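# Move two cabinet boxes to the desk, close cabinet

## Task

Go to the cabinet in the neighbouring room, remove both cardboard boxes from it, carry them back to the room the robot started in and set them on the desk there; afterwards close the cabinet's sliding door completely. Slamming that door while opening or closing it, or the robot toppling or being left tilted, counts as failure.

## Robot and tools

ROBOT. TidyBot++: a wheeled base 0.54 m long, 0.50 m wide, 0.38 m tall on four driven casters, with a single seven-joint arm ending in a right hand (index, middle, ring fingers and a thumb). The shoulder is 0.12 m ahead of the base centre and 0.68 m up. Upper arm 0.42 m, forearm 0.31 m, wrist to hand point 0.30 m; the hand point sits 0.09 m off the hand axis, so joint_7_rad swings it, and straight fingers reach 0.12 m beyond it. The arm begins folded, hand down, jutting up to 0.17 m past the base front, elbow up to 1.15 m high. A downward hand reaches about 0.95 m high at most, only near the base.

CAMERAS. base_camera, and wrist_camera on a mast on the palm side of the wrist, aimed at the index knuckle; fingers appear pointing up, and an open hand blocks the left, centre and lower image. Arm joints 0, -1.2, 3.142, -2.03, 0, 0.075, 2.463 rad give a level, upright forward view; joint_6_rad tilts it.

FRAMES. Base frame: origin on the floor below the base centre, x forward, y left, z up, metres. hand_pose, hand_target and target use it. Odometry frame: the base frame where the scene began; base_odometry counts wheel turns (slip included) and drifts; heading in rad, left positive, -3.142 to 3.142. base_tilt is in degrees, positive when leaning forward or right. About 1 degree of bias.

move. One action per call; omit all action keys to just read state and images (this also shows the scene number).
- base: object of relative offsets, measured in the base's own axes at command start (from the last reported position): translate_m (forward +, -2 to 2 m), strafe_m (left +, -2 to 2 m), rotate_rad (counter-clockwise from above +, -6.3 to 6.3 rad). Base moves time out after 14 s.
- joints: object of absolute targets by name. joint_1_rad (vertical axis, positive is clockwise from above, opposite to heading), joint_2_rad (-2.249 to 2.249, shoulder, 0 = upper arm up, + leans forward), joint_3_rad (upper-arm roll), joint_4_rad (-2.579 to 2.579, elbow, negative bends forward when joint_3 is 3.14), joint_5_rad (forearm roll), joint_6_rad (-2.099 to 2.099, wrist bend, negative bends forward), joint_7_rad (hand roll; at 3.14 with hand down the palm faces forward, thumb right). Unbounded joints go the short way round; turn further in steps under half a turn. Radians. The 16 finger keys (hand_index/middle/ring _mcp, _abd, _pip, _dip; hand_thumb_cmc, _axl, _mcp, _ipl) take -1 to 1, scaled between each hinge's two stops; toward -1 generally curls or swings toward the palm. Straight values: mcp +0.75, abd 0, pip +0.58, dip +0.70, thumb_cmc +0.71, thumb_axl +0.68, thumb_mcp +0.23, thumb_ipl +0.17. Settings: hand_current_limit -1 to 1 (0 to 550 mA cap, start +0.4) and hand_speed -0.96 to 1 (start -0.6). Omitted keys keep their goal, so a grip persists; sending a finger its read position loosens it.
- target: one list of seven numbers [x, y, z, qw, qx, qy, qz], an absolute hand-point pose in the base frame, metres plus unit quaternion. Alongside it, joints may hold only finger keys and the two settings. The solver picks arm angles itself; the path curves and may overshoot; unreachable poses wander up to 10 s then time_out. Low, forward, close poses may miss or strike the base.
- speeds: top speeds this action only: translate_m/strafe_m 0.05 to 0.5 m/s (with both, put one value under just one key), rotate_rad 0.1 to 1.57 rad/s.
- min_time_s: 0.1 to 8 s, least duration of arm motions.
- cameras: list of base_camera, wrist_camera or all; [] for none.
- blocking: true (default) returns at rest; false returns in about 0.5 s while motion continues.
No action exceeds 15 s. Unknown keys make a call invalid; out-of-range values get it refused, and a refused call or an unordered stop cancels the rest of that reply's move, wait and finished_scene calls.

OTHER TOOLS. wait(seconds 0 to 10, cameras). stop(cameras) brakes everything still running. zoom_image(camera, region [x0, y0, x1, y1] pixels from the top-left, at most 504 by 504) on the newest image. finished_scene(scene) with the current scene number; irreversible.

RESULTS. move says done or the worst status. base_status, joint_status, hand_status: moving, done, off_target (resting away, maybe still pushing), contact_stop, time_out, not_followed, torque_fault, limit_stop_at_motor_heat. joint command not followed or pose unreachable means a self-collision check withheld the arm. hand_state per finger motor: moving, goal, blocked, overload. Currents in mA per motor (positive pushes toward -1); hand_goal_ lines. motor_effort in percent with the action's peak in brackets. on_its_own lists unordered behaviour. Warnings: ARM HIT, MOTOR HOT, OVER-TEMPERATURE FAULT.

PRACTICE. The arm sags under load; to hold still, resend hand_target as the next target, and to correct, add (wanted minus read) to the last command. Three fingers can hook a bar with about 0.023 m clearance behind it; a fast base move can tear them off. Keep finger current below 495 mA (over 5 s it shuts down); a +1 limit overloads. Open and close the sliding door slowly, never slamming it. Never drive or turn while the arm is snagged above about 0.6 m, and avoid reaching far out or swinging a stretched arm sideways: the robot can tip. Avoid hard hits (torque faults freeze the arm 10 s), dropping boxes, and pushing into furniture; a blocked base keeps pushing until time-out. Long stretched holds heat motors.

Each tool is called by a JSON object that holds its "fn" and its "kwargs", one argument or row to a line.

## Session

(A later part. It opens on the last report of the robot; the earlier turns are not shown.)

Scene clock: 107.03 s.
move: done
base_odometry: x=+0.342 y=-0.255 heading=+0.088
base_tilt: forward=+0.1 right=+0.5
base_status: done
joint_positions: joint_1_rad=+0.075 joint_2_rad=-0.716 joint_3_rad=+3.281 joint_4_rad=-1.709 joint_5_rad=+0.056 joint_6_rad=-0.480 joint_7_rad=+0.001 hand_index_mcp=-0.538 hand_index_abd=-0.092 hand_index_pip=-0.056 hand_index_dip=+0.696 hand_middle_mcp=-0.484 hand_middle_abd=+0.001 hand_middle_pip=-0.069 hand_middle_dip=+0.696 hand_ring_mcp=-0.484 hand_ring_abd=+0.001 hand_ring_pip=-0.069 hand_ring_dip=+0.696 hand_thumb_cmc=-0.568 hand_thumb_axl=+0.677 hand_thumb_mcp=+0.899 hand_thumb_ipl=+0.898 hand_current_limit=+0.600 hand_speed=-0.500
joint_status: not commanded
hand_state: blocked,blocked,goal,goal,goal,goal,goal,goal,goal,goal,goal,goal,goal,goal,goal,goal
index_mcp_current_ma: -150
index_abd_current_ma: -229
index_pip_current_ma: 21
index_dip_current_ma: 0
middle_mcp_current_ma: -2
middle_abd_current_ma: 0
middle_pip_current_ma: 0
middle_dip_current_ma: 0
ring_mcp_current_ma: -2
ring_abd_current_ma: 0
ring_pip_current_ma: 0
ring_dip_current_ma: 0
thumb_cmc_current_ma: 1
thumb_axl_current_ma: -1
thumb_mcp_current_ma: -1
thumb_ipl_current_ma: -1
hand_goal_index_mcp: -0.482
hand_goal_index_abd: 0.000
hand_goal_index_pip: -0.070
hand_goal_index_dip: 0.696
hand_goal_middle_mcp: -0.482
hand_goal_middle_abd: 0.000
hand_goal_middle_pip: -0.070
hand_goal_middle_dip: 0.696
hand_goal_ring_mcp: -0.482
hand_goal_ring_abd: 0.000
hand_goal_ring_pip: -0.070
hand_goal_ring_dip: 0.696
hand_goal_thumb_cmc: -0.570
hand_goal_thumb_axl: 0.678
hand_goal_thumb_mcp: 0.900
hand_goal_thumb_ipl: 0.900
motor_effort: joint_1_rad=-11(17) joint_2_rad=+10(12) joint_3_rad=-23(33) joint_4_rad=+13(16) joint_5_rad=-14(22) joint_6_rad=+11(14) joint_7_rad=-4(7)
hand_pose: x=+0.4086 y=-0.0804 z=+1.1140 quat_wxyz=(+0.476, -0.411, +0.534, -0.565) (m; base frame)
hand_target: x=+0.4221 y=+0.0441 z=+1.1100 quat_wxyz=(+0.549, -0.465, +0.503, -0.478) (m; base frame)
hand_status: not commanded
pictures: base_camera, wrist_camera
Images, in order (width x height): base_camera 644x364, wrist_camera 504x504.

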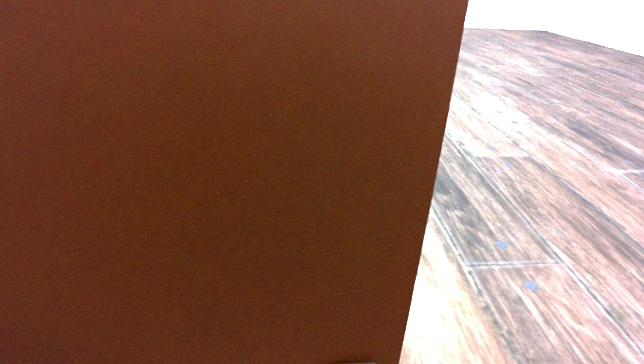

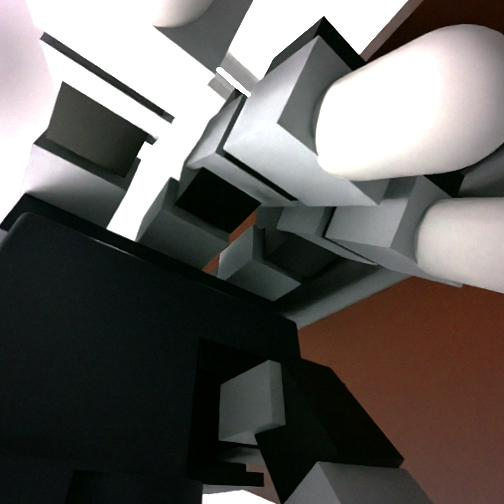

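{"fn": "move", "kwargs": {
  "base": {"strafe_m":-0.16},
  "speeds": {"strafe_m":0.15}
}}

{"fn": "move", "kwargs": {
  "base": {"translate_m":-0.45},
  "speeds": {"translate_m":0.25},
  "cameras": ["all"]
}}

Scene clock: 111.43 s.
move: done
base_odometry: x=+0.355 y=-0.414 heading=+0.087
base_tilt: forward=+0.2 right=+0.5
base_status: done
joint_positions: joint_1_rad=+0.011 joint_2_rad=-0.698 joint_3_rad=+3.143 joint_4_rad=-1.708 joint_5_rad=-0.011 joint_6_rad=-0.480 joint_7_rad=-0.003 hand_index_mcp=-0.485 hand_index_abd=-0.003 hand_index_pip=-0.067 hand_index_dip=+0.696 hand_middle_mcp=-0.484 hand_middle_abd=+0.001 hand_middle_pip=-0.069 hand_middle_dip=+0.696 hand_ring_mcp=-0.484 hand_ring_abd=+0.001 hand_ring_pip=-0.069 hand_ring_dip=+0.696 hand_thumb_cmc=-0.568 hand_thumb_axl=+0.677 hand_thumb_mcp=+0.899 hand_thumb_ipl=+0.898 hand_current_limit=+0.600 hand_speed=-0.500
joint_status: not commanded
hand_state: goal,goal,goal,goal,goal,goal,goal,goal,goal,goal,goal,goal,goal,goal,goal,goal
index_mcp_current_ma: -2
index_abd_current_ma: -2
index_pip_current_ma: 2
index_dip_current_ma: 0
middle_mcp_current_ma: -2
middle_abd_current_ma: 0
middle_pip_current_ma: 0
middle_dip_current_ma: 0
ring_mcp_current_ma: -2
ring_abd_current_ma: 0
ring_pip_current_ma: 0
ring_dip_current_ma: 0
thumb_cmc_current_ma: 1
thumb_axl_current_ma: -1
thumb_mcp_current_ma: -1
thumb_ipl_current_ma: -1
hand_goal_index_mcp: -0.482
hand_goal_index_abd: 0.000
hand_goal_index_pip: -0.070
hand_goal_index_dip: 0.696
hand_goal_middle_mcp: -0.482
hand_goal_middle_abd: 0.000
hand_goal_middle_pip: -0.070
hand_goal_middle_dip: 0.696
hand_goal_ring_mcp: -0.482
hand_goal_ring_abd: 0.000
hand_goal_ring_pip: -0.070
hand_goal_ring_dip: 0.696
hand_goal_thumb_cmc: -0.570
hand_goal_thumb_axl: 0.678
hand_goal_thumb_mcp: 0.900
hand_goal_thumb_ipl: 0.900
motor_effort: joint_1_rad=+0(12) joint_2_rad=+4(10) joint_3_rad=+1(23) joint_4_rad=+16(16) joint_5_rad=+0(14) joint_6_rad=+10(11) joint_7_rad=-1(4)
hand_pose: x=+0.4223 y=+0.0224 z=+1.1109 quat_wxyz=(+0.521, -0.475, +0.485, -0.518) (m; base frame)
hand_target: x=+0.4221 y=+0.0441 z=+1.1100 quat_wxyz=(+0.549, -0.465, +0.503, -0.478) (m; base frame)
hand_status: not commanded
pictures: none

Scene clock: 114.10 s.
move: done
base_odometry: x=-0.093 y=-0.454 heading=+0.088
base_tilt: forward=+0.1 right=+0.4
base_status: done
joint_positions: joint_1_rad=+0.011 joint_2_rad=-0.692 joint_3_rad=+3.143 joint_4_rad=-1.708 joint_5_rad=-0.011 joint_6_rad=-0.480 joint_7_rad=-0.003 hand_index_mcp=-0.484 hand_index_abd=-0.003 hand_index_pip=-0.067 hand_index_dip=+0.696 hand_middle_mcp=-0.484 hand_middle_abd=+0.001 hand_middle_pip=-0.069 hand_middle_dip=+0.696 hand_ring_mcp=-0.484 hand_ring_abd=+0.001 hand_ring_pip=-0.069 hand_ring_dip=+0.696 hand_thumb_cmc=-0.568 hand_thumb_axl=+0.677 hand_thumb_mcp=+0.899 hand_thumb_ipl=+0.898 hand_current_limit=+0.600 hand_speed=-0.500
joint_status: not commanded
hand_state: goal,goal,goal,goal,goal,goal,goal,goal,goal,goal,goal,goal,goal,goal,goal,goal
index_mcp_current_ma: -2
index_abd_current_ma: -2
index_pip_current_ma: 2
index_dip_current_ma: 0
middle_mcp_current_ma: -2
middle_abd_current_ma: 0
middle_pip_current_ma: 0
middle_dip_current_ma: 0
ring_mcp_current_ma: -2
ring_abd_current_ma: 0
ring_pip_current_ma: 0
ring_dip_current_ma: 0
thumb_cmc_current_ma: 1
thumb_axl_current_ma: -1
thumb_mcp_current_ma: -1
thumb_ipl_current_ma: -1
hand_goal_index_mcp: -0.482
hand_goal_index_abd: 0.000
hand_goal_index_pip: -0.070
hand_goal_index_dip: 0.696
hand_goal_middle_mcp: -0.482
hand_goal_middle_abd: 0.000
hand_goal_middle_pip: -0.070
hand_goal_middle_dip: 0.696
hand_goal_ring_mcp: -0.482
hand_goal_ring_abd: 0.000
hand_goal_ring_pip: -0.070
hand_goal_ring_dip: 0.696
hand_goal_thumb_cmc: -0.570
hand_goal_thumb_axl: 0.678
hand_goal_thumb_mcp: 0.900
hand_goal_thumb_ipl: 0.900
motor_effort: joint_1_rad=+0(1) joint_2_rad=+4(7) joint_3_rad=+1(2) joint_4_rad=+15(17) joint_5_rad=+0(0) joint_6_rad=+9(10) joint_7_rad=+0(1)
hand_pose: x=+0.4250 y=+0.0224 z=+1.1090 quat_wxyz=(+0.520, -0.476, +0.486, -0.517) (m; base frame)
hand_target: x=+0.4221 y=+0.0441 z=+1.1100 quat_wxyz=(+0.549, -0.465, +0.503, -0.478) (m; base frame)
hand_status: not commanded
pictures: base_camera, wrist_camera
Images, in order (width x height): base_camera 644x364, wrist_camera 504x504.

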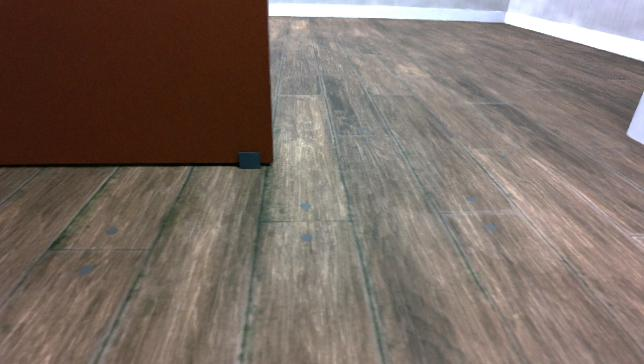

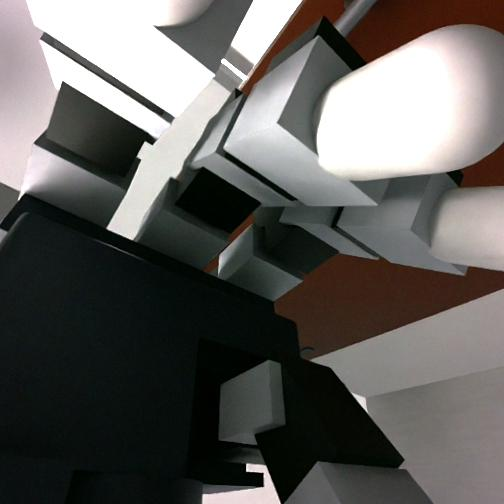

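{"fn": "move", "kwargs": {
  "base": {"strafe_m":-0.34},
  "speeds": {"strafe_m":0.25},
  "joints": {"joint_1_rad":-0.1,"joint_2_rad":-1.2,"joint_3_rad":3.142,"joint_4_rad":-2.03,"joint_5_rad":-0.05,"joint_6_rad":-0.35,"joint_7_rad":2.39,"hand_index_mcp":1,"hand_middle_mcp":1,"hand_ring_mcp":1,"hand_index_abd":-0.62,"hand_middle_abd":-0.62,"hand_ring_abd":-0.62,"hand_index_pip":0.58,"hand_middle_pip":0.58,"hand_ring_pip":0.58,"hand_thumb_cmc":0.71,"hand_thumb_mcp":0.9,"hand_thumb_ipl":0.9},
  "min_time_s": 3,
  "cameras": ["all"]
}}

Scene clock: 123.70 s.
move: done
base_odometry: x=-0.063 y=-0.793 heading=+0.087
base_tilt: forward=+0.1 right=+0.4
base_status: done
joint_positions: joint_1_rad=-0.083 joint_2_rad=-1.183 joint_3_rad=+3.142 joint_4_rad=-2.003 joint_5_rad=-0.011 joint_6_rad=-0.399 joint_7_rad=+2.318 hand_index_mcp=+1.000 hand_index_abd=-0.615 hand_index_pip=+0.579 hand_index_dip=+0.696 hand_middle_mcp=+1.000 hand_middle_abd=-0.615 hand_middle_pip=+0.579 hand_middle_dip=+0.696 hand_ring_mcp=+1.000 hand_ring_abd=-0.615 hand_ring_pip=+0.579 hand_ring_dip=+0.696 hand_thumb_cmc=+0.710 hand_thumb_axl=+0.678 hand_thumb_mcp=+0.899 hand_thumb_ipl=+0.898 hand_current_limit=+0.600 hand_speed=-0.500
joint_status: all done
hand_state: goal,goal,goal,goal,goal,goal,goal,goal,goal,goal,goal,goal,goal,goal,goal,goal
index_mcp_current_ma: 0
index_abd_current_ma: 4
index_pip_current_ma: 0
index_dip_current_ma: 0
middle_mcp_current_ma: 0
middle_abd_current_ma: 4
middle_pip_current_ma: 0
middle_dip_current_ma: 0
ring_mcp_current_ma: 0
ring_abd_current_ma: 4
ring_pip_current_ma: 0
ring_dip_current_ma: 0
thumb_cmc_current_ma: 0
thumb_axl_current_ma: 0
thumb_mcp_current_ma: -1
thumb_ipl_current_ma: -1
hand_goal_index_mcp: 1.000
hand_goal_index_abd: -0.620
hand_goal_index_pip: 0.580
hand_goal_index_dip: 0.696
hand_goal_middle_mcp: 1.000
hand_goal_middle_abd: -0.620
hand_goal_middle_pip: 0.580
hand_goal_middle_dip: 0.696
hand_goal_ring_mcp: 1.000
hand_goal_ring_abd: -0.620
hand_goal_ring_pip: 0.580
hand_goal_ring_dip: 0.696
hand_goal_thumb_cmc: 0.710
hand_goal_thumb_axl: 0.678
hand_goal_thumb_mcp: 0.900
hand_goal_thumb_ipl: 0.900
motor_effort: joint_1_rad=+0(1) joint_2_rad=+15(16) joint_3_rad=+1(4) joint_4_rad=+14(17) joint_5_rad=-1(1) joint_6_rad=+9(11) joint_7_rad=-1(2)
hand_pose: x=+0.2345 y=-0.0663 z=+1.1973 quat_wxyz=(-0.262, -0.524, -0.230, -0.777) (m; base frame)
hand_target: x=+0.2288 y=-0.0598 z=+1.2016 quat_wxyz=(-0.270, -0.501, -0.241, -0.786) (m; base frame)
hand_status: not commanded
pictures: base_camera, wrist_camera
Images, in order (width x height): base_camera 644x364, wrist_camera 504x504.

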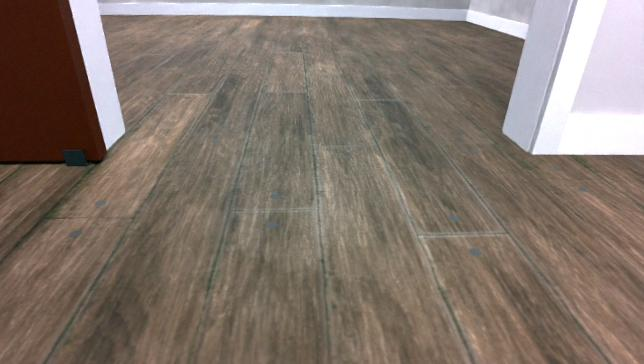

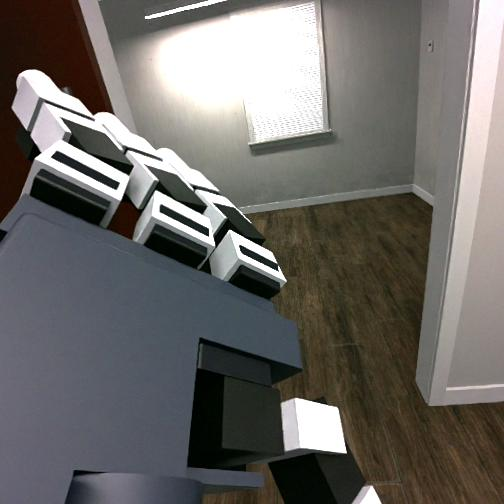

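{"fn": "move", "kwargs": {
  "base": {"strafe_m":-0.025,"translate_m":1.5},
  "speeds": {"translate_m":0.3},
  "cameras": ["all"]
}}

{"fn": "move", "kwargs": {
  "base": {"rotate_rad":0.8},
  "speeds": {"rotate_rad":0.7},
  "cameras": ["all"]
}}

Scene clock: 135.47 s.
move: done
base_odometry: x=+1.433 y=-0.687 heading=+0.087
base_tilt: forward=+0.1 right=+0.4
base_status: done
joint_positions: joint_1_rad=-0.084 joint_2_rad=-1.187 joint_3_rad=+3.142 joint_4_rad=-2.007 joint_5_rad=-0.011 joint_6_rad=-0.396 joint_7_rad=+2.319 hand_index_mcp=+1.000 hand_index_abd=-0.615 hand_index_pip=+0.579 hand_index_dip=+0.696 hand_middle_mcp=+1.000 hand_middle_abd=-0.615 hand_middle_pip=+0.579 hand_middle_dip=+0.696 hand_ring_mcp=+1.000 hand_ring_abd=-0.615 hand_ring_pip=+0.579 hand_ring_dip=+0.696 hand_thumb_cmc=+0.710 hand_thumb_axl=+0.678 hand_thumb_mcp=+0.899 hand_thumb_ipl=+0.898 hand_current_limit=+0.600 hand_speed=-0.500
joint_status: not commanded
hand_state: goal,goal,goal,goal,goal,goal,goal,goal,goal,goal,goal,goal,goal,goal,goal,goal
index_mcp_current_ma: 0
index_abd_current_ma: 4
index_pip_current_ma: 0
index_dip_current_ma: 0
middle_mcp_current_ma: 0
middle_abd_current_ma: 4
middle_pip_current_ma: 0
middle_dip_current_ma: 0
ring_mcp_current_ma: 0
ring_abd_current_ma: 4
ring_pip_current_ma: 0
ring_dip_current_ma: 0
thumb_cmc_current_ma: 0
thumb_axl_current_ma: 0
thumb_mcp_current_ma: -1
thumb_ipl_current_ma: -1
hand_goal_index_mcp: 1.000
hand_goal_index_abd: -0.620
hand_goal_index_pip: 0.580
hand_goal_index_dip: 0.696
hand_goal_middle_mcp: 1.000
hand_goal_middle_abd: -0.620
hand_goal_middle_pip: 0.580
hand_goal_middle_dip: 0.696
hand_goal_ring_mcp: 1.000
hand_goal_ring_abd: -0.620
hand_goal_ring_pip: 0.580
hand_goal_ring_dip: 0.696
hand_goal_thumb_cmc: 0.710
hand_goal_thumb_axl: 0.678
hand_goal_thumb_mcp: 0.900
hand_goal_thumb_ipl: 0.900
motor_effort: joint_1_rad=+0(1) joint_2_rad=+14(16) joint_3_rad=+1(2) joint_4_rad=+14(15) joint_5_rad=+0(1) joint_6_rad=+9(10) joint_7_rad=-1(1)
hand_pose: x=+0.2336 y=-0.0663 z=+1.1966 quat_wxyz=(-0.262, -0.523, -0.230, -0.778) (m; base frame)
hand_target: x=+0.2288 y=-0.0598 z=+1.2016 quat_wxyz=(-0.270, -0.501, -0.241, -0.786) (m; base frame)
hand_status: not commanded
pictures: base_camera, wrist_camera
Images, in order (width x height): base_camera 644x364, wrist_camera 504x504.

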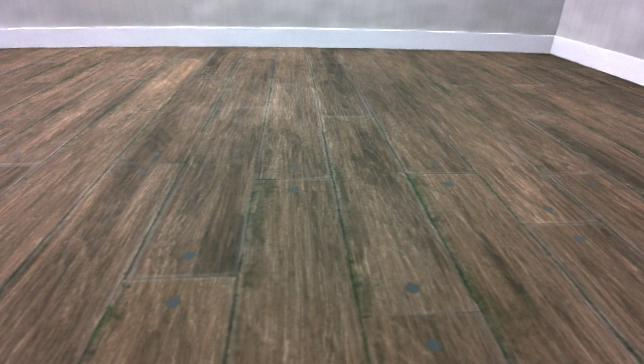

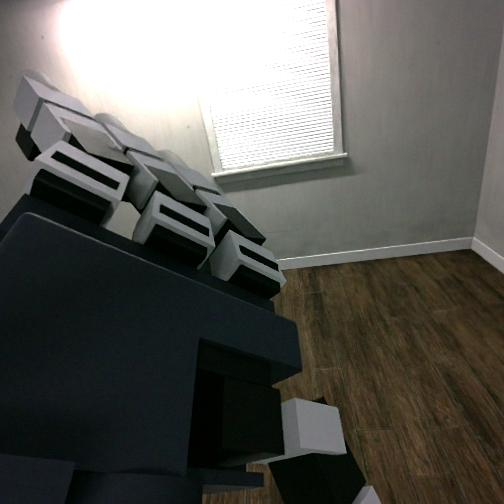

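Scene clock: 137.37 s.
move: done
base_odometry: x=+1.433 y=-0.687 heading=+0.887
base_tilt: forward=+0.1 right=+0.4
base_status: done
joint_positions: joint_1_rad=-0.087 joint_2_rad=-1.187 joint_3_rad=+3.142 joint_4_rad=-2.007 joint_5_rad=-0.011 joint_6_rad=-0.396 joint_7_rad=+2.319 hand_index_mcp=+1.000 hand_index_abd=-0.615 hand_index_pip=+0.579 hand_index_dip=+0.696 hand_middle_mcp=+1.000 hand_middle_abd=-0.615 hand_middle_pip=+0.579 hand_middle_dip=+0.696 hand_ring_mcp=+1.000 hand_ring_abd=-0.615 hand_ring_pip=+0.579 hand_ring_dip=+0.696 hand_thumb_cmc=+0.711 hand_thumb_axl=+0.678 hand_thumb_mcp=+0.899 hand_thumb_ipl=+0.898 hand_current_limit=+0.600 hand_speed=-0.500
joint_status: not commanded
hand_state: goal,goal,goal,goal,goal,goal,goal,goal,goal,goal,goal,goal,goal,goal,goal,goal
index_mcp_current_ma: 0
index_abd_current_ma: 4
index_pip_current_ma: 0
index_dip_current_ma: 0
middle_mcp_current_ma: 0
middle_abd_current_ma: 4
middle_pip_current_ma: 0
middle_dip_current_ma: 0
ring_mcp_current_ma: 0
ring_abd_current_ma: 4
ring_pip_current_ma: 0
ring_dip_current_ma: 0
thumb_cmc_current_ma: 0
thumb_axl_current_ma: 0
thumb_mcp_current_ma: -1
thumb_ipl_current_ma: -1
hand_goal_index_mcp: 1.000
hand_goal_index_abd: -0.620
hand_goal_index_pip: 0.580
hand_goal_index_dip: 0.696
hand_goal_middle_mcp: 1.000
hand_goal_middle_abd: -0.620
hand_goal_middle_pip: 0.580
hand_goal_middle_dip: 0.696
hand_goal_ring_mcp: 1.000
hand_goal_ring_abd: -0.620
hand_goal_ring_pip: 0.580
hand_goal_ring_dip: 0.696
hand_goal_thumb_cmc: 0.710
hand_goal_thumb_axl: 0.678
hand_goal_thumb_mcp: 0.900
hand_goal_thumb_ipl: 0.900
motor_effort: joint_1_rad=+0(1) joint_2_rad=+14(15) joint_3_rad=+2(2) joint_4_rad=+14(15) joint_5_rad=+0(1) joint_6_rad=+9(10) joint_7_rad=-1(1)
hand_pose: x=+0.2338 y=-0.0659 z=+1.1966 quat_wxyz=(-0.261, -0.523, -0.230, -0.778) (m; base frame)
hand_target: x=+0.2288 y=-0.0598 z=+1.2016 quat_wxyz=(-0.270, -0.501, -0.241, -0.786) (m; base frame)
hand_status: not commanded
pictures: base_camera, wrist_camera
Images, in order (width x height): base_camera 644x364, wrist_camera 504x504.

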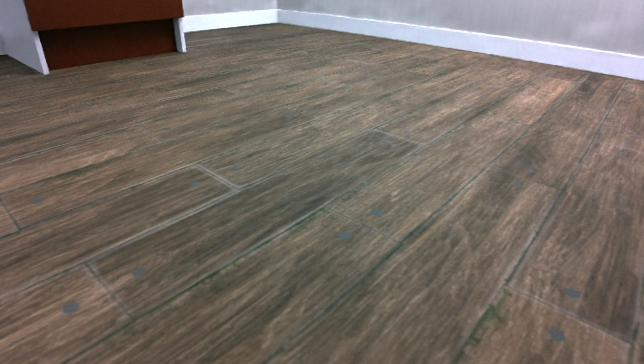

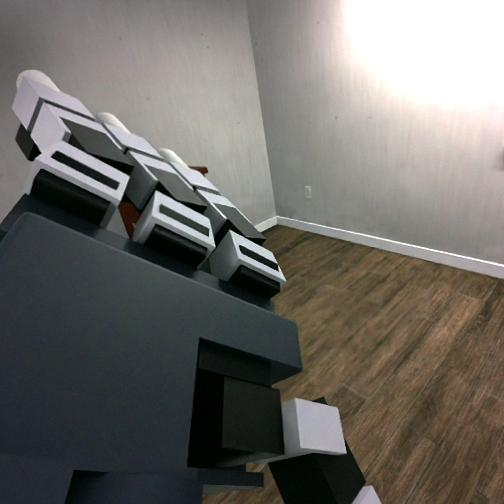

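{"fn": "move", "kwargs": {
  "base": {"rotate_rad":0.8},
  "speeds": {"rotate_rad":0.7}
}}

{"fn": "move", "kwargs": {
  "base": {"strafe_m":-0.72},
  "speeds": {"strafe_m":0.3},
  "cameras": ["all"]
}}

Scene clock: 146.83 s.
move: done
base_odometry: x=+1.433 y=-0.687 heading=+1.686
base_tilt: forward=+0.1 right=+0.4
base_status: done
joint_positions: joint_1_rad=-0.088 joint_2_rad=-1.187 joint_3_rad=+3.142 joint_4_rad=-2.007 joint_5_rad=-0.011 joint_6_rad=-0.396 joint_7_rad=+2.319 hand_index_mcp=+1.000 hand_index_abd=-0.615 hand_index_pip=+0.579 hand_index_dip=+0.696 hand_middle_mcp=+1.000 hand_middle_abd=-0.615 hand_middle_pip=+0.579 hand_middle_dip=+0.696 hand_ring_mcp=+1.000 hand_ring_abd=-0.615 hand_ring_pip=+0.579 hand_ring_dip=+0.696 hand_thumb_cmc=+0.711 hand_thumb_axl=+0.678 hand_thumb_mcp=+0.899 hand_thumb_ipl=+0.898 hand_current_limit=+0.600 hand_speed=-0.500
joint_status: not commanded
hand_state: goal,goal,goal,goal,goal,goal,goal,goal,goal,goal,goal,goal,goal,goal,goal,goal
index_mcp_current_ma: 0
index_abd_current_ma: 4
index_pip_current_ma: 0
index_dip_current_ma: 0
middle_mcp_current_ma: 0
middle_abd_current_ma: 4
middle_pip_current_ma: 0
middle_dip_current_ma: 0
ring_mcp_current_ma: 0
ring_abd_current_ma: 4
ring_pip_current_ma: 0
ring_dip_current_ma: 0
thumb_cmc_current_ma: 0
thumb_axl_current_ma: 0
thumb_mcp_current_ma: -1
thumb_ipl_current_ma: -1
hand_goal_index_mcp: 1.000
hand_goal_index_abd: -0.620
hand_goal_index_pip: 0.580
hand_goal_index_dip: 0.696
hand_goal_middle_mcp: 1.000
hand_goal_middle_abd: -0.620
hand_goal_middle_pip: 0.580
hand_goal_middle_dip: 0.696
hand_goal_ring_mcp: 1.000
hand_goal_ring_abd: -0.620
hand_goal_ring_pip: 0.580
hand_goal_ring_dip: 0.696
hand_goal_thumb_cmc: 0.710
hand_goal_thumb_axl: 0.678
hand_goal_thumb_mcp: 0.900
hand_goal_thumb_ipl: 0.900
motor_effort: joint_1_rad=+0(1) joint_2_rad=+14(15) joint_3_rad=+1(2) joint_4_rad=+15(15) joint_5_rad=+0(1) joint_6_rad=+9(10) joint_7_rad=+0(1)
hand_pose: x=+0.2339 y=-0.0658 z=+1.1966 quat_wxyz=(-0.261, -0.522, -0.231, -0.778) (m; base frame)
hand_target: x=+0.2288 y=-0.0598 z=+1.2016 quat_wxyz=(-0.270, -0.501, -0.241, -0.786) (m; base frame)
hand_status: not commanded
pictures: none

Scene clock: 150.20 s.
move: done
base_odometry: x=+2.149 y=-0.604 heading=+1.687
base_tilt: forward=+0.2 right=+0.5
base_status: done
joint_positions: joint_1_rad=-0.091 joint_2_rad=-1.187 joint_3_rad=+3.142 joint_4_rad=-2.007 joint_5_rad=-0.011 joint_6_rad=-0.396 joint_7_rad=+2.319 hand_index_mcp=+1.000 hand_index_abd=-0.615 hand_index_pip=+0.579 hand_index_dip=+0.696 hand_middle_mcp=+1.000 hand_middle_abd=-0.615 hand_middle_pip=+0.579 hand_middle_dip=+0.696 hand_ring_mcp=+1.000 hand_ring_abd=-0.615 hand_ring_pip=+0.580 hand_ring_dip=+0.696 hand_thumb_cmc=+0.711 hand_thumb_axl=+0.677 hand_thumb_mcp=+0.899 hand_thumb_ipl=+0.898 hand_current_limit=+0.600 hand_speed=-0.500
joint_status: not commanded
hand_state: goal,goal,goal,goal,goal,goal,goal,goal,goal,goal,goal,goal,goal,goal,goal,goal
index_mcp_current_ma: 0
index_abd_current_ma: 4
index_pip_current_ma: 0
index_dip_current_ma: 0
middle_mcp_current_ma: 0
middle_abd_current_ma: 4
middle_pip_current_ma: 0
middle_dip_current_ma: 0
ring_mcp_current_ma: 0
ring_abd_current_ma: 4
ring_pip_current_ma: 0
ring_dip_current_ma: 0
thumb_cmc_current_ma: 0
thumb_axl_current_ma: 0
thumb_mcp_current_ma: -1
thumb_ipl_current_ma: -1
hand_goal_index_mcp: 1.000
hand_goal_index_abd: -0.620
hand_goal_index_pip: 0.580
hand_goal_index_dip: 0.696
hand_goal_middle_mcp: 1.000
hand_goal_middle_abd: -0.620
hand_goal_middle_pip: 0.580
hand_goal_middle_dip: 0.696
hand_goal_ring_mcp: 1.000
hand_goal_ring_abd: -0.620
hand_goal_ring_pip: 0.580
hand_goal_ring_dip: 0.696
hand_goal_thumb_cmc: 0.710
hand_goal_thumb_axl: 0.678
hand_goal_thumb_mcp: 0.900
hand_goal_thumb_ipl: 0.900
motor_effort: joint_1_rad=+0(2) joint_2_rad=+14(15) joint_3_rad=+2(3) joint_4_rad=+14(15) joint_5_rad=+0(1) joint_6_rad=+9(10) joint_7_rad=+0(1)
hand_pose: x=+0.2341 y=-0.0654 z=+1.1966 quat_wxyz=(-0.260, -0.522, -0.232, -0.779) (m; base frame)
hand_target: x=+0.2288 y=-0.0598 z=+1.2016 quat_wxyz=(-0.270, -0.501, -0.241, -0.786) (m; base frame)
hand_status: not commanded
pictures: base_camera, wrist_camera
Images, in order (width x height): base_camera 644x364, wrist_camera 504x504.

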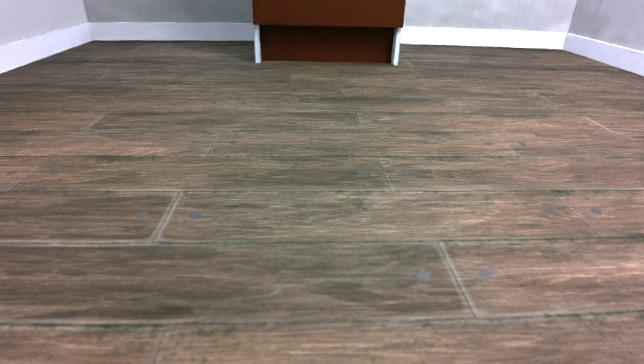

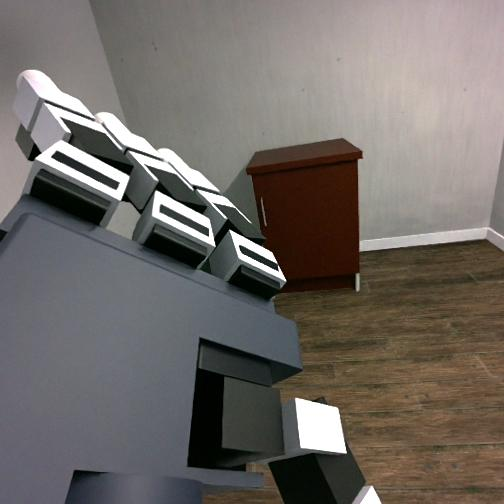

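{"fn": "zoom_image", "kwargs": {
  "camera": "wrist_camera",
  "region": [230, 120, 390, 300]
}}

{"fn": "zoom_image", "kwargs": {
  "camera": "base_camera",
  "region": [220, 0, 440, 90]
}}

Scaled by 2.800 from the camera's 504x504 image, which has a finer 720x720 frame.

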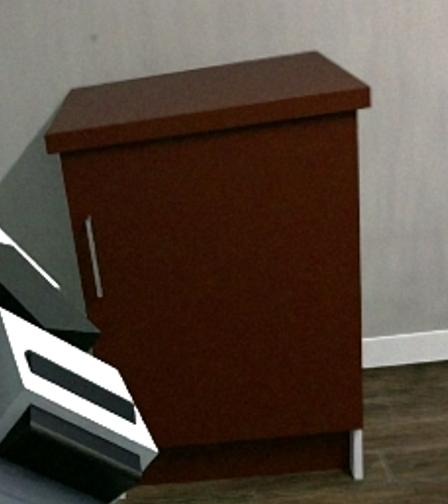

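Scaled by 2.291.

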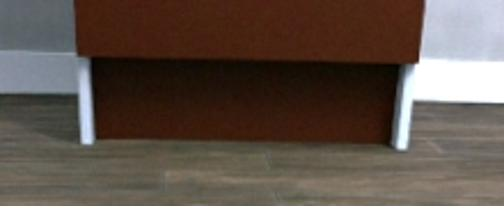

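{"fn": "move", "kwargs": {
  "base": {"translate_m":0.65,"strafe_m":0.08,"rotate_rad":0.02},
  "speeds": {"translate_m":0.25},
  "joints": {"joint_1_rad":0.0,"joint_2_rad":0.0,"joint_3_rad":3.135,"joint_4_rad":-2.03,"joint_5_rad":-0.05,"joint_6_rad":0.8,"joint_7_rad":4.64,"hand_index_abd":0,"hand_middle_abd":0,"hand_ring_abd":0,"hand_index_mcp":0.75,"hand_middle_mcp":0.75,"hand_ring_mcp":0.75,"hand_index_pip":0.142,"hand_middle_pip":0.142,"hand_ring_pip":0.142,"hand_index_dip":-0.17,"hand_middle_dip":-0.17,"hand_ring_dip":-0.17},
  "min_time_s": 3
}}

{"fn": "move", "kwargs": {
  "joints": {"joint_2_rad":1.01,"joint_4_rad":-2.045,"joint_6_rad":1.49},
  "min_time_s": 4,
  "cameras": ["all"]
}}

Scene clock: 216.63 s.
move: done
base_odometry: x=+1.994 y=+0.032 heading=+1.707
base_tilt: forward=+0.2 right=+0.5
base_status: done
joint_positions: joint_1_rad=-0.017 joint_2_rad=-0.002 joint_3_rad=+3.142 joint_4_rad=-2.007 joint_5_rad=-0.011 joint_6_rad=+0.750 joint_7_rad=+4.567 hand_index_mcp=+0.755 hand_index_abd=-0.001 hand_index_pip=+0.145 hand_index_dip=-0.167 hand_middle_mcp=+0.755 hand_middle_abd=-0.001 hand_middle_pip=+0.145 hand_middle_dip=-0.167 hand_ring_mcp=+0.756 hand_ring_abd=-0.001 hand_ring_pip=+0.145 hand_ring_dip=-0.168 hand_thumb_cmc=+0.712 hand_thumb_axl=+0.677 hand_thumb_mcp=+0.902 hand_thumb_ipl=+0.899 hand_current_limit=+0.600 hand_speed=-0.500
joint_status: all done
hand_state: goal,goal,goal,goal,goal,goal,goal,goal,goal,goal,goal,goal,goal,goal,goal,goal
index_mcp_current_ma: 5
index_abd_current_ma: -1
index_pip_current_ma: 3
index_dip_current_ma: 2
middle_mcp_current_ma: 6
middle_abd_current_ma: -1
middle_pip_current_ma: 2
middle_dip_current_ma: 2
ring_mcp_current_ma: 7
ring_abd_current_ma: -1
ring_pip_current_ma: 2
ring_dip_current_ma: 2
thumb_cmc_current_ma: 2
thumb_axl_current_ma: -1
thumb_mcp_current_ma: 1
thumb_ipl_current_ma: -1
hand_goal_index_mcp: 0.750
hand_goal_index_abd: 0.000
hand_goal_index_pip: 0.142
hand_goal_index_dip: -0.170
hand_goal_middle_mcp: 0.750
hand_goal_middle_abd: 0.000
hand_goal_middle_pip: 0.142
hand_goal_middle_dip: -0.170
hand_goal_ring_mcp: 0.750
hand_goal_ring_abd: 0.000
hand_goal_ring_pip: 0.142
hand_goal_ring_dip: -0.170
hand_goal_thumb_cmc: 0.710
hand_goal_thumb_axl: 0.678
hand_goal_thumb_mcp: 0.900
hand_goal_thumb_ipl: 0.900
motor_effort: joint_1_rad=+0(1) joint_2_rad=-16(21) joint_3_rad=+1(3) joint_4_rad=+17(19) joint_5_rad=+0(1) joint_6_rad=+9(10) joint_7_rad=-1(2)
hand_pose: x=+0.6781 y=+0.0889 z=+1.0979 quat_wxyz=(-0.807, -0.043, -0.585, -0.067) (m; base frame)
hand_target: x=+0.6764 y=+0.0763 z=+1.0946 quat_wxyz=(-0.816, -0.044, -0.576, -0.036) (m; base frame)
hand_status: not commanded
pictures: none

Scene clock: 221.23 s.
move: done
base_odometry: x=+1.994 y=+0.032 heading=+1.707
base_tilt: forward=+0.2 right=+0.5
base_status: not commanded
joint_positions: joint_1_rad=-0.017 joint_2_rad=+0.984 joint_3_rad=+3.142 joint_4_rad=-2.025 joint_5_rad=-0.011 joint_6_rad=+1.441 joint_7_rad=+4.569 hand_index_mcp=+0.755 hand_index_abd=-0.001 hand_index_pip=+0.145 hand_index_dip=-0.167 hand_middle_mcp=+0.755 hand_middle_abd=-0.001 hand_middle_pip=+0.145 hand_middle_dip=-0.167 hand_ring_mcp=+0.756 hand_ring_abd=-0.001 hand_ring_pip=+0.144 hand_ring_dip=-0.168 hand_thumb_cmc=+0.712 hand_thumb_axl=+0.677 hand_thumb_mcp=+0.902 hand_thumb_ipl=+0.899 hand_current_limit=+0.600 hand_speed=-0.500
joint_status: all done
hand_state: goal,goal,goal,goal,goal,goal,goal,goal,goal,goal,goal,goal,goal,goal,goal,goal
index_mcp_current_ma: 5
index_abd_current_ma: -1
index_pip_current_ma: 2
index_dip_current_ma: 2
middle_mcp_current_ma: 5
middle_abd_current_ma: -1
middle_pip_current_ma: 2
middle_dip_current_ma: 2
ring_mcp_current_ma: 7
ring_abd_current_ma: -1
ring_pip_current_ma: 2
ring_dip_current_ma: 2
thumb_cmc_current_ma: 2
thumb_axl_current_ma: -1
thumb_mcp_current_ma: 1
thumb_ipl_current_ma: -1
hand_goal_index_mcp: 0.750
hand_goal_index_abd: 0.000
hand_goal_index_pip: 0.142
hand_goal_index_dip: -0.170
hand_goal_middle_mcp: 0.750
hand_goal_middle_abd: 0.000
hand_goal_middle_pip: 0.142
hand_goal_middle_dip: -0.170
hand_goal_ring_mcp: 0.750
hand_goal_ring_abd: 0.000
hand_goal_ring_pip: 0.142
hand_goal_ring_dip: -0.170
hand_goal_thumb_cmc: 0.710
hand_goal_thumb_axl: 0.678
hand_goal_thumb_mcp: 0.900
hand_goal_thumb_ipl: 0.900
motor_effort: joint_1_rad=+0(1) joint_2_rad=-32(34) joint_3_rad=+0(1) joint_4_rad=+7(18) joint_5_rad=+0(1) joint_6_rad=+9(11) joint_7_rad=-1(1)
hand_pose: x=+0.8118 y=+0.0905 z=+0.6388 quat_wxyz=(-0.706, -0.049, -0.704, -0.053) (m; base frame)
hand_target: x=+0.8073 y=+0.0720 z=+0.6237 quat_wxyz=(-0.709, -0.045, -0.704, -0.013) (m; base frame)
hand_status: not commanded
pictures: base_camera, wrist_camera
Images, in order (width x height): base_camera 644x364, wrist_camera 504x504.

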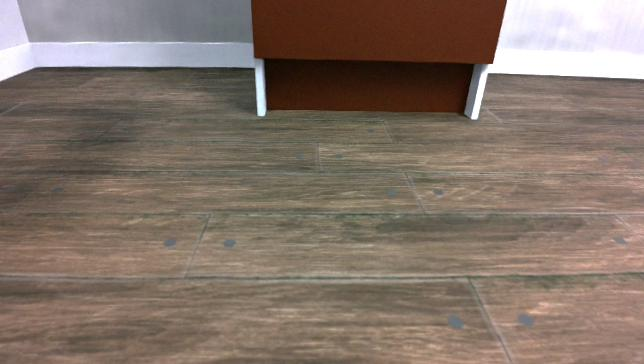

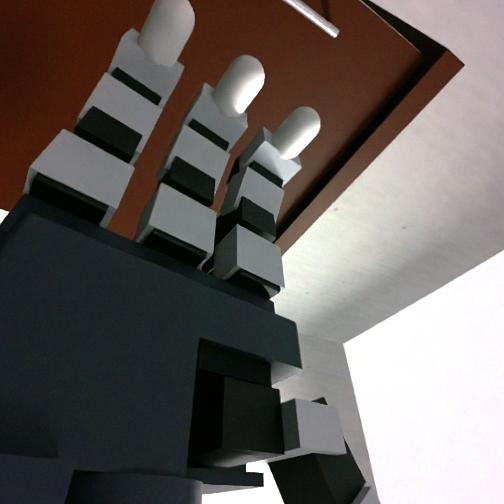

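{"fn": "move", "kwargs": {
  "base": {"translate_m":0.2},
  "speeds": {"translate_m":0.15},
  "joints": {"joint_7_rad":4.78},
  "cameras": ["all"]
}}

{"fn": "zoom_image", "kwargs": {
  "camera": "wrist_camera",
  "region": [120, 0, 420, 300]
}}

Scene clock: 238.60 s.
move: done
base_odometry: x=+1.967 y=+0.231 heading=+1.707
base_tilt: forward=+0.2 right=+0.4
base_status: done
joint_positions: joint_1_rad=-0.016 joint_2_rad=+0.984 joint_3_rad=+3.142 joint_4_rad=-2.029 joint_5_rad=-0.011 joint_6_rad=+1.443 joint_7_rad=+4.729 hand_index_mcp=+0.752 hand_index_abd=-0.001 hand_index_pip=+0.145 hand_index_dip=-0.167 hand_middle_mcp=+0.752 hand_middle_abd=-0.001 hand_middle_pip=+0.145 hand_middle_dip=-0.167 hand_ring_mcp=+0.753 hand_ring_abd=-0.001 hand_ring_pip=+0.144 hand_ring_dip=-0.168 hand_thumb_cmc=+0.712 hand_thumb_axl=+0.677 hand_thumb_mcp=+0.902 hand_thumb_ipl=+0.899 hand_current_limit=+0.600 hand_speed=-0.500
joint_status: all done
hand_state: goal,goal,goal,goal,goal,goal,goal,goal,goal,goal,goal,goal,goal,goal,goal,goal
index_mcp_current_ma: 2
index_abd_current_ma: -1
index_pip_current_ma: 2
index_dip_current_ma: 2
middle_mcp_current_ma: 2
middle_abd_current_ma: -1
middle_pip_current_ma: 2
middle_dip_current_ma: 2
ring_mcp_current_ma: 2
ring_abd_current_ma: -1
ring_pip_current_ma: 2
ring_dip_current_ma: 2
thumb_cmc_current_ma: 2
thumb_axl_current_ma: -1
thumb_mcp_current_ma: 1
thumb_ipl_current_ma: -1
hand_goal_index_mcp: 0.750
hand_goal_index_abd: 0.000
hand_goal_index_pip: 0.142
hand_goal_index_dip: -0.170
hand_goal_middle_mcp: 0.750
hand_goal_middle_abd: 0.000
hand_goal_middle_pip: 0.142
hand_goal_middle_dip: -0.170
hand_goal_ring_mcp: 0.750
hand_goal_ring_abd: 0.000
hand_goal_ring_pip: 0.142
hand_goal_ring_dip: -0.170
hand_goal_thumb_cmc: 0.710
hand_goal_thumb_axl: 0.678
hand_goal_thumb_mcp: 0.900
hand_goal_thumb_ipl: 0.900
motor_effort: joint_1_rad=+0(1) joint_2_rad=-32(33) joint_3_rad=-1(2) joint_4_rad=+7(8) joint_5_rad=+0(1) joint_6_rad=+10(11) joint_7_rad=-1(2)
hand_pose: x=+0.8107 y=+0.0945 z=+0.6248 quat_wxyz=(-0.708, +0.007, -0.707, +0.004) (m; base frame)
hand_target: x=+0.8075 y=+0.0753 z=+0.6119 quat_wxyz=(-0.708, +0.004, -0.705, +0.037) (m; base frame)
hand_status: not commanded
pictures: base_camera, wrist_camera
Images, in order (width x height): base_camera 644x364, wrist_camera 504x504.

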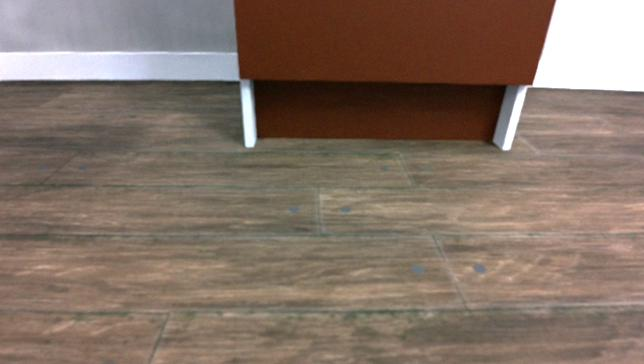

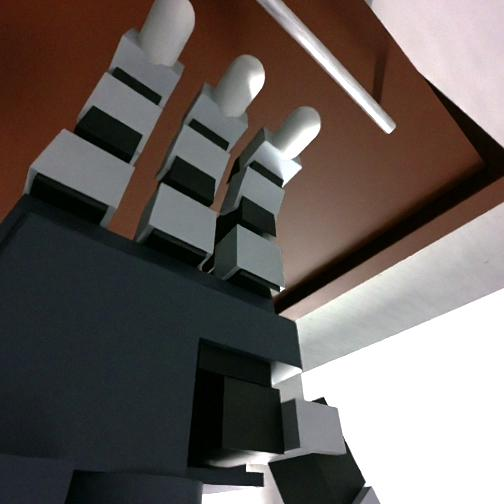

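Scaled by 1.680 from the camera's 504x504 image, which has a finer 720x720 frame.

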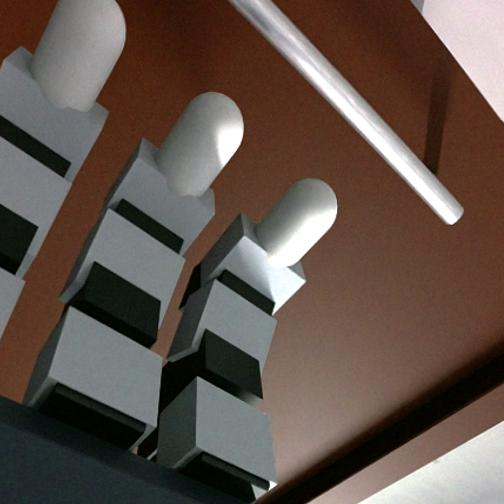

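{"fn": "move", "kwargs": {
  "base": {"translate_m":0.06},
  "speeds": {"translate_m":0.1},
  "cameras": ["all"]
}}

{"fn": "zoom_image", "kwargs": {
  "camera": "wrist_camera",
  "region": [120, 0, 420, 300]
}}

Scene clock: 247.37 s.
move: done
base_odometry: x=+1.958 y=+0.290 heading=+1.707
base_tilt: forward=+0.2 right=+0.4
base_status: done
joint_positions: joint_1_rad=-0.016 joint_2_rad=+0.984 joint_3_rad=+3.142 joint_4_rad=-2.038 joint_5_rad=-0.011 joint_6_rad=+1.445 joint_7_rad=+4.729 hand_index_mcp=+0.752 hand_index_abd=-0.001 hand_index_pip=+0.145 hand_index_dip=-0.167 hand_middle_mcp=+0.752 hand_middle_abd=-0.001 hand_middle_pip=+0.145 hand_middle_dip=-0.167 hand_ring_mcp=+0.752 hand_ring_abd=-0.001 hand_ring_pip=+0.144 hand_ring_dip=-0.168 hand_thumb_cmc=+0.712 hand_thumb_axl=+0.677 hand_thumb_mcp=+0.902 hand_thumb_ipl=+0.899 hand_current_limit=+0.600 hand_speed=-0.500
joint_status: not commanded
hand_state: goal,goal,goal,goal,goal,goal,goal,goal,goal,goal,goal,goal,goal,goal,goal,goal
index_mcp_current_ma: 2
index_abd_current_ma: -1
index_pip_current_ma: 2
index_dip_current_ma: 2
middle_mcp_current_ma: 2
middle_abd_current_ma: -1
middle_pip_current_ma: 2
middle_dip_current_ma: 2
ring_mcp_current_ma: 2
ring_abd_current_ma: 0
ring_pip_current_ma: 1
ring_dip_current_ma: 2
thumb_cmc_current_ma: 2
thumb_axl_current_ma: -1
thumb_mcp_current_ma: 1
thumb_ipl_current_ma: -1
hand_goal_index_mcp: 0.750
hand_goal_index_abd: 0.000
hand_goal_index_pip: 0.142
hand_goal_index_dip: -0.170
hand_goal_middle_mcp: 0.750
hand_goal_middle_abd: 0.000
hand_goal_middle_pip: 0.142
hand_goal_middle_dip: -0.170
hand_goal_ring_mcp: 0.750
hand_goal_ring_abd: 0.000
hand_goal_ring_pip: 0.142
hand_goal_ring_dip: -0.170
hand_goal_thumb_cmc: 0.710
hand_goal_thumb_axl: 0.678
hand_goal_thumb_mcp: 0.900
hand_goal_thumb_ipl: 0.900
motor_effort: joint_1_rad=-1(1) joint_2_rad=-32(33) joint_3_rad=+0(1) joint_4_rad=+6(11) joint_5_rad=+0(1) joint_6_rad=+10(11) joint_7_rad=-1(1)
hand_pose: x=+0.8081 y=+0.0941 z=+0.6221 quat_wxyz=(-0.705, +0.007, -0.709, +0.004) (m; base frame)
hand_target: x=+0.8075 y=+0.0753 z=+0.6119 quat_wxyz=(-0.708, +0.004, -0.705, +0.037) (m; base frame)
hand_status: not commanded
pictures: base_camera, wrist_camera
Images, in order (width x height): base_camera 644x364, wrist_camera 504x504.

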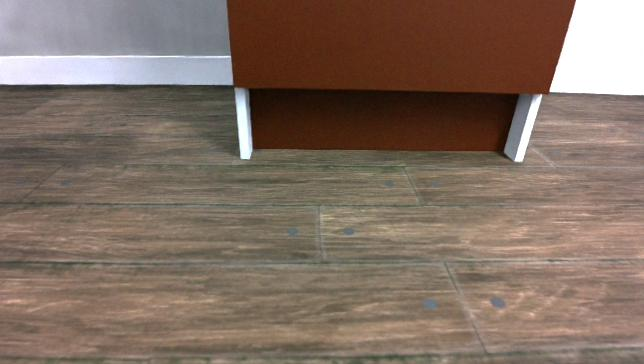

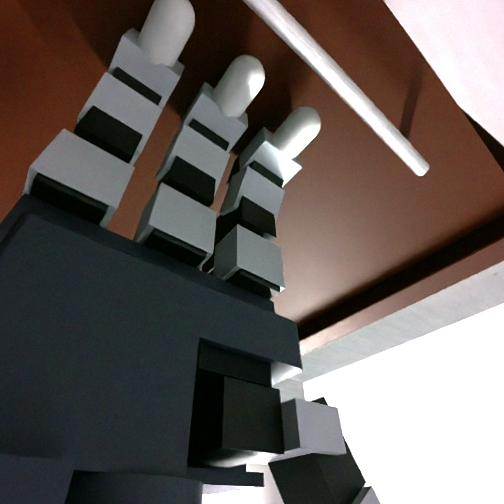

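Scaled by 1.680 from the camera's 504x504 image, which has a finer 720x720 frame.

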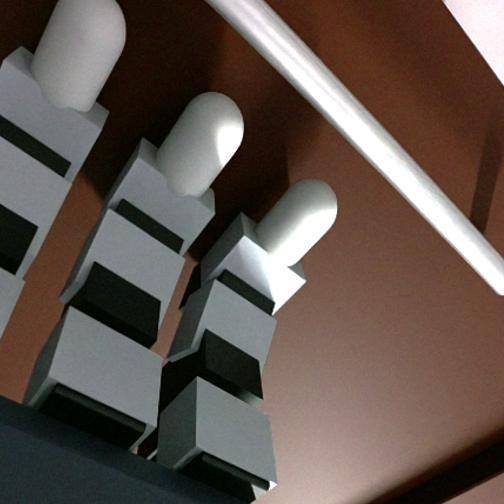

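{"fn": "move", "kwargs": {
  "base": {"translate_m":0.022},
  "speeds": {"translate_m":0.06},
  "cameras": ["wrist_camera"]
}}

{"fn": "zoom_image", "kwargs": {
  "camera": "wrist_camera",
  "region": [180, 0, 504, 250]
}}

Scene clock: 254.53 s.
move: done
base_odometry: x=+1.955 y=+0.312 heading=+1.708
base_tilt: forward=+0.2 right=+0.5
base_status: done
joint_positions: joint_1_rad=-0.016 joint_2_rad=+0.984 joint_3_rad=+3.142 joint_4_rad=-2.099 joint_5_rad=-0.011 joint_6_rad=+1.500 joint_7_rad=+4.729 hand_index_mcp=+0.751 hand_index_abd=+0.009 hand_index_pip=+0.144 hand_index_dip=-0.167 hand_middle_mcp=+0.751 hand_middle_abd=+0.017 hand_middle_pip=+0.143 hand_middle_dip=-0.167 hand_ring_mcp=+0.751 hand_ring_abd=+0.023 hand_ring_pip=+0.143 hand_ring_dip=-0.168 hand_thumb_cmc=+0.712 hand_thumb_axl=+0.677 hand_thumb_mcp=+0.902 hand_thumb_ipl=+0.899 hand_current_limit=+0.600 hand_speed=-0.500
joint_status: not commanded
hand_state: goal,goal,goal,goal,goal,goal,goal,goal,goal,blocked,goal,goal,goal,goal,goal,goal
index_mcp_current_ma: 1
index_abd_current_ma: 9
index_pip_current_ma: 1
index_dip_current_ma: 2
middle_mcp_current_ma: 0
middle_abd_current_ma: 22
middle_pip_current_ma: 1
middle_dip_current_ma: 2
ring_mcp_current_ma: 0
ring_abd_current_ma: 33
ring_pip_current_ma: 0
ring_dip_current_ma: 2
thumb_cmc_current_ma: 2
thumb_axl_current_ma: -1
thumb_mcp_current_ma: 1
thumb_ipl_current_ma: -1
hand_goal_index_mcp: 0.750
hand_goal_index_abd: 0.000
hand_goal_index_pip: 0.142
hand_goal_index_dip: -0.170
hand_goal_middle_mcp: 0.750
hand_goal_middle_abd: 0.000
hand_goal_middle_pip: 0.142
hand_goal_middle_dip: -0.170
hand_goal_ring_mcp: 0.750
hand_goal_ring_abd: 0.000
hand_goal_ring_pip: 0.142
hand_goal_ring_dip: -0.170
hand_goal_thumb_cmc: 0.710
hand_goal_thumb_axl: 0.678
hand_goal_thumb_mcp: 0.900
hand_goal_thumb_ipl: 0.900
motor_effort: joint_1_rad=+1(1) joint_2_rad=-28(32) joint_3_rad=+0(1) joint_4_rad=+14(20) joint_5_rad=-1(1) joint_6_rad=+5(9) joint_7_rad=-1(1)
hand_pose: x=+0.7892 y=+0.0936 z=+0.6187 quat_wxyz=(-0.703, +0.007, -0.711, +0.004) (m; base frame)
hand_target: x=+0.8075 y=+0.0753 z=+0.6119 quat_wxyz=(-0.708, +0.004, -0.705, +0.037) (m; base frame)
hand_status: not commanded
pictures: wrist_camera
Images, in order (width x height): wrist_camera 504x504.

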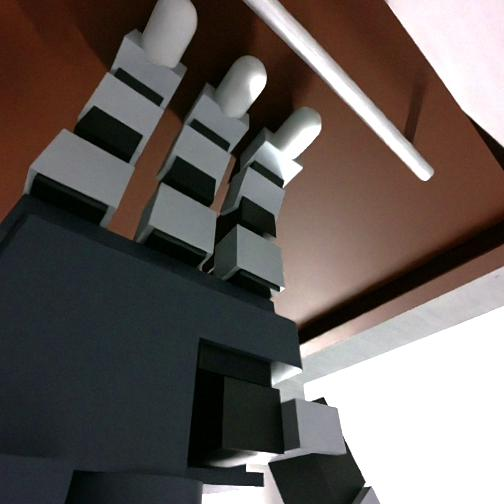

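Scaled by 1.556 from the camera's 504x504 image, which has a finer 720x720 frame.

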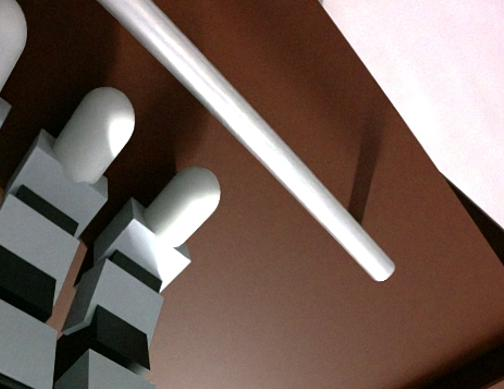

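{"fn": "move", "kwargs": {
  "base": {"translate_m":-0.05},
  "speeds": {"translate_m":0.1},
  "joints": {"hand_index_dip":0.12,"hand_middle_dip":0.12,"hand_ring_dip":0.12}
}}

{"fn": "move", "kwargs": {
  "base": {"translate_m":0.02},
  "speeds": {"translate_m":0.06},
  "cameras": ["wrist_camera"]
}}

Scene clock: 271.00 s.
move: done
base_odometry: x=+1.962 y=+0.262 heading=+1.708
base_tilt: forward=+0.2 right=+0.4
base_status: done
joint_positions: joint_1_rad=-0.015 joint_2_rad=+0.994 joint_3_rad=+3.142 joint_4_rad=-2.052 joint_5_rad=-0.011 joint_6_rad=+1.491 joint_7_rad=+4.729 hand_index_mcp=+0.749 hand_index_abd=-0.001 hand_index_pip=+0.142 hand_index_dip=+0.117 hand_middle_mcp=+0.747 hand_middle_abd=-0.002 hand_middle_pip=+0.139 hand_middle_dip=+0.117 hand_ring_mcp=+0.747 hand_ring_abd=-0.011 hand_ring_pip=+0.139 hand_ring_dip=+0.118 hand_thumb_cmc=+0.712 hand_thumb_axl=+0.677 hand_thumb_mcp=+0.902 hand_thumb_ipl=+0.899 hand_current_limit=+0.600 hand_speed=-0.500
joint_status: all done
hand_state: goal,goal,goal,goal,goal,goal,goal,goal,goal,goal,goal,goal,goal,goal,goal,goal
index_mcp_current_ma: 0
index_abd_current_ma: -1
index_pip_current_ma: 0
index_dip_current_ma: -2
middle_mcp_current_ma: -2
middle_abd_current_ma: -1
middle_pip_current_ma: -2
middle_dip_current_ma: -2
ring_mcp_current_ma: -3
ring_abd_current_ma: -13
ring_pip_current_ma: -2
ring_dip_current_ma: -2
thumb_cmc_current_ma: 2
thumb_axl_current_ma: -1
thumb_mcp_current_ma: 1
thumb_ipl_current_ma: -1
hand_goal_index_mcp: 0.750
hand_goal_index_abd: 0.000
hand_goal_index_pip: 0.142
hand_goal_index_dip: 0.120
hand_goal_middle_mcp: 0.750
hand_goal_middle_abd: 0.000
hand_goal_middle_pip: 0.142
hand_goal_middle_dip: 0.120
hand_goal_ring_mcp: 0.750
hand_goal_ring_abd: 0.000
hand_goal_ring_pip: 0.142
hand_goal_ring_dip: 0.120
hand_goal_thumb_cmc: 0.710
hand_goal_thumb_axl: 0.678
hand_goal_thumb_mcp: 0.900
hand_goal_thumb_ipl: 0.900
motor_effort: joint_1_rad=+1(1) joint_2_rad=-31(33) joint_3_rad=-1(1) joint_4_rad=+6(14) joint_5_rad=+0(0) joint_6_rad=+10(12) joint_7_rad=-1(1)
hand_pose: x=+0.8023 y=+0.0935 z=+0.6244 quat_wxyz=(-0.713, +0.007, -0.702, +0.004) (m; base frame)
hand_target: x=+0.8075 y=+0.0753 z=+0.6119 quat_wxyz=(-0.708, +0.004, -0.705, +0.037) (m; base frame)
hand_status: not commanded
pictures: none

Scene clock: 271.80 s.
move: done
base_odometry: x=+1.959 y=+0.282 heading=+1.708
base_tilt: forward=+0.2 right=+0.4
base_status: done
joint_positions: joint_1_rad=-0.014 joint_2_rad=+0.994 joint_3_rad=+3.142 joint_4_rad=-2.052 joint_5_rad=-0.011 joint_6_rad=+1.491 joint_7_rad=+4.729 hand_index_mcp=+0.749 hand_index_abd=-0.001 hand_index_pip=+0.142 hand_index_dip=+0.117 hand_middle_mcp=+0.748 hand_middle_abd=-0.002 hand_middle_pip=+0.139 hand_middle_dip=+0.117 hand_ring_mcp=+0.747 hand_ring_abd=-0.011 hand_ring_pip=+0.139 hand_ring_dip=+0.118 hand_thumb_cmc=+0.712 hand_thumb_axl=+0.677 hand_thumb_mcp=+0.902 hand_thumb_ipl=+0.899 hand_current_limit=+0.600 hand_speed=-0.500
joint_status: not commanded
hand_state: goal,goal,goal,goal,goal,goal,goal,goal,goal,goal,goal,goal,goal,goal,goal,goal
index_mcp_current_ma: 0
index_abd_current_ma: -1
index_pip_current_ma: 0
index_dip_current_ma: -2
middle_mcp_current_ma: -2
middle_abd_current_ma: -1
middle_pip_current_ma: -2
middle_dip_current_ma: -2
ring_mcp_current_ma: -2
ring_abd_current_ma: -12
ring_pip_current_ma: -2
ring_dip_current_ma: -2
thumb_cmc_current_ma: 2
thumb_axl_current_ma: -1
thumb_mcp_current_ma: 1
thumb_ipl_current_ma: -1
hand_goal_index_mcp: 0.750
hand_goal_index_abd: 0.000
hand_goal_index_pip: 0.142
hand_goal_index_dip: 0.120
hand_goal_middle_mcp: 0.750
hand_goal_middle_abd: 0.000
hand_goal_middle_pip: 0.142
hand_goal_middle_dip: 0.120
hand_goal_ring_mcp: 0.750
hand_goal_ring_abd: 0.000
hand_goal_ring_pip: 0.142
hand_goal_ring_dip: 0.120
hand_goal_thumb_cmc: 0.710
hand_goal_thumb_axl: 0.678
hand_goal_thumb_mcp: 0.900
hand_goal_thumb_ipl: 0.900
motor_effort: joint_1_rad=-1(1) joint_2_rad=-32(33) joint_3_rad=+0(1) joint_4_rad=+7(7) joint_5_rad=+0(1) joint_6_rad=+10(11) joint_7_rad=-1(1)
hand_pose: x=+0.8023 y=+0.0931 z=+0.6244 quat_wxyz=(-0.713, +0.007, -0.702, +0.005) (m; base frame)
hand_target: x=+0.8075 y=+0.0753 z=+0.6119 quat_wxyz=(-0.708, +0.004, -0.705, +0.037) (m; base frame)
hand_status: not commanded
pictures: wrist_camera
Images, in order (width x height): wrist_camera 504x504.

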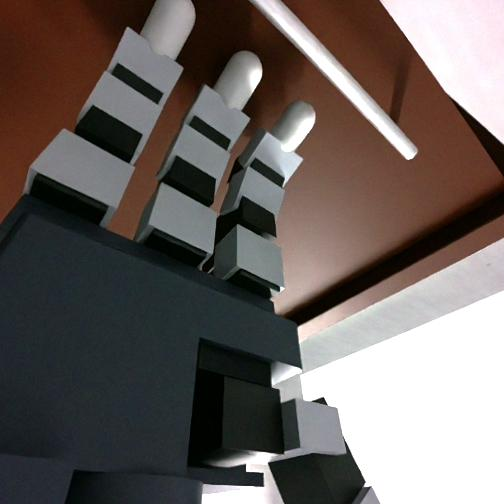

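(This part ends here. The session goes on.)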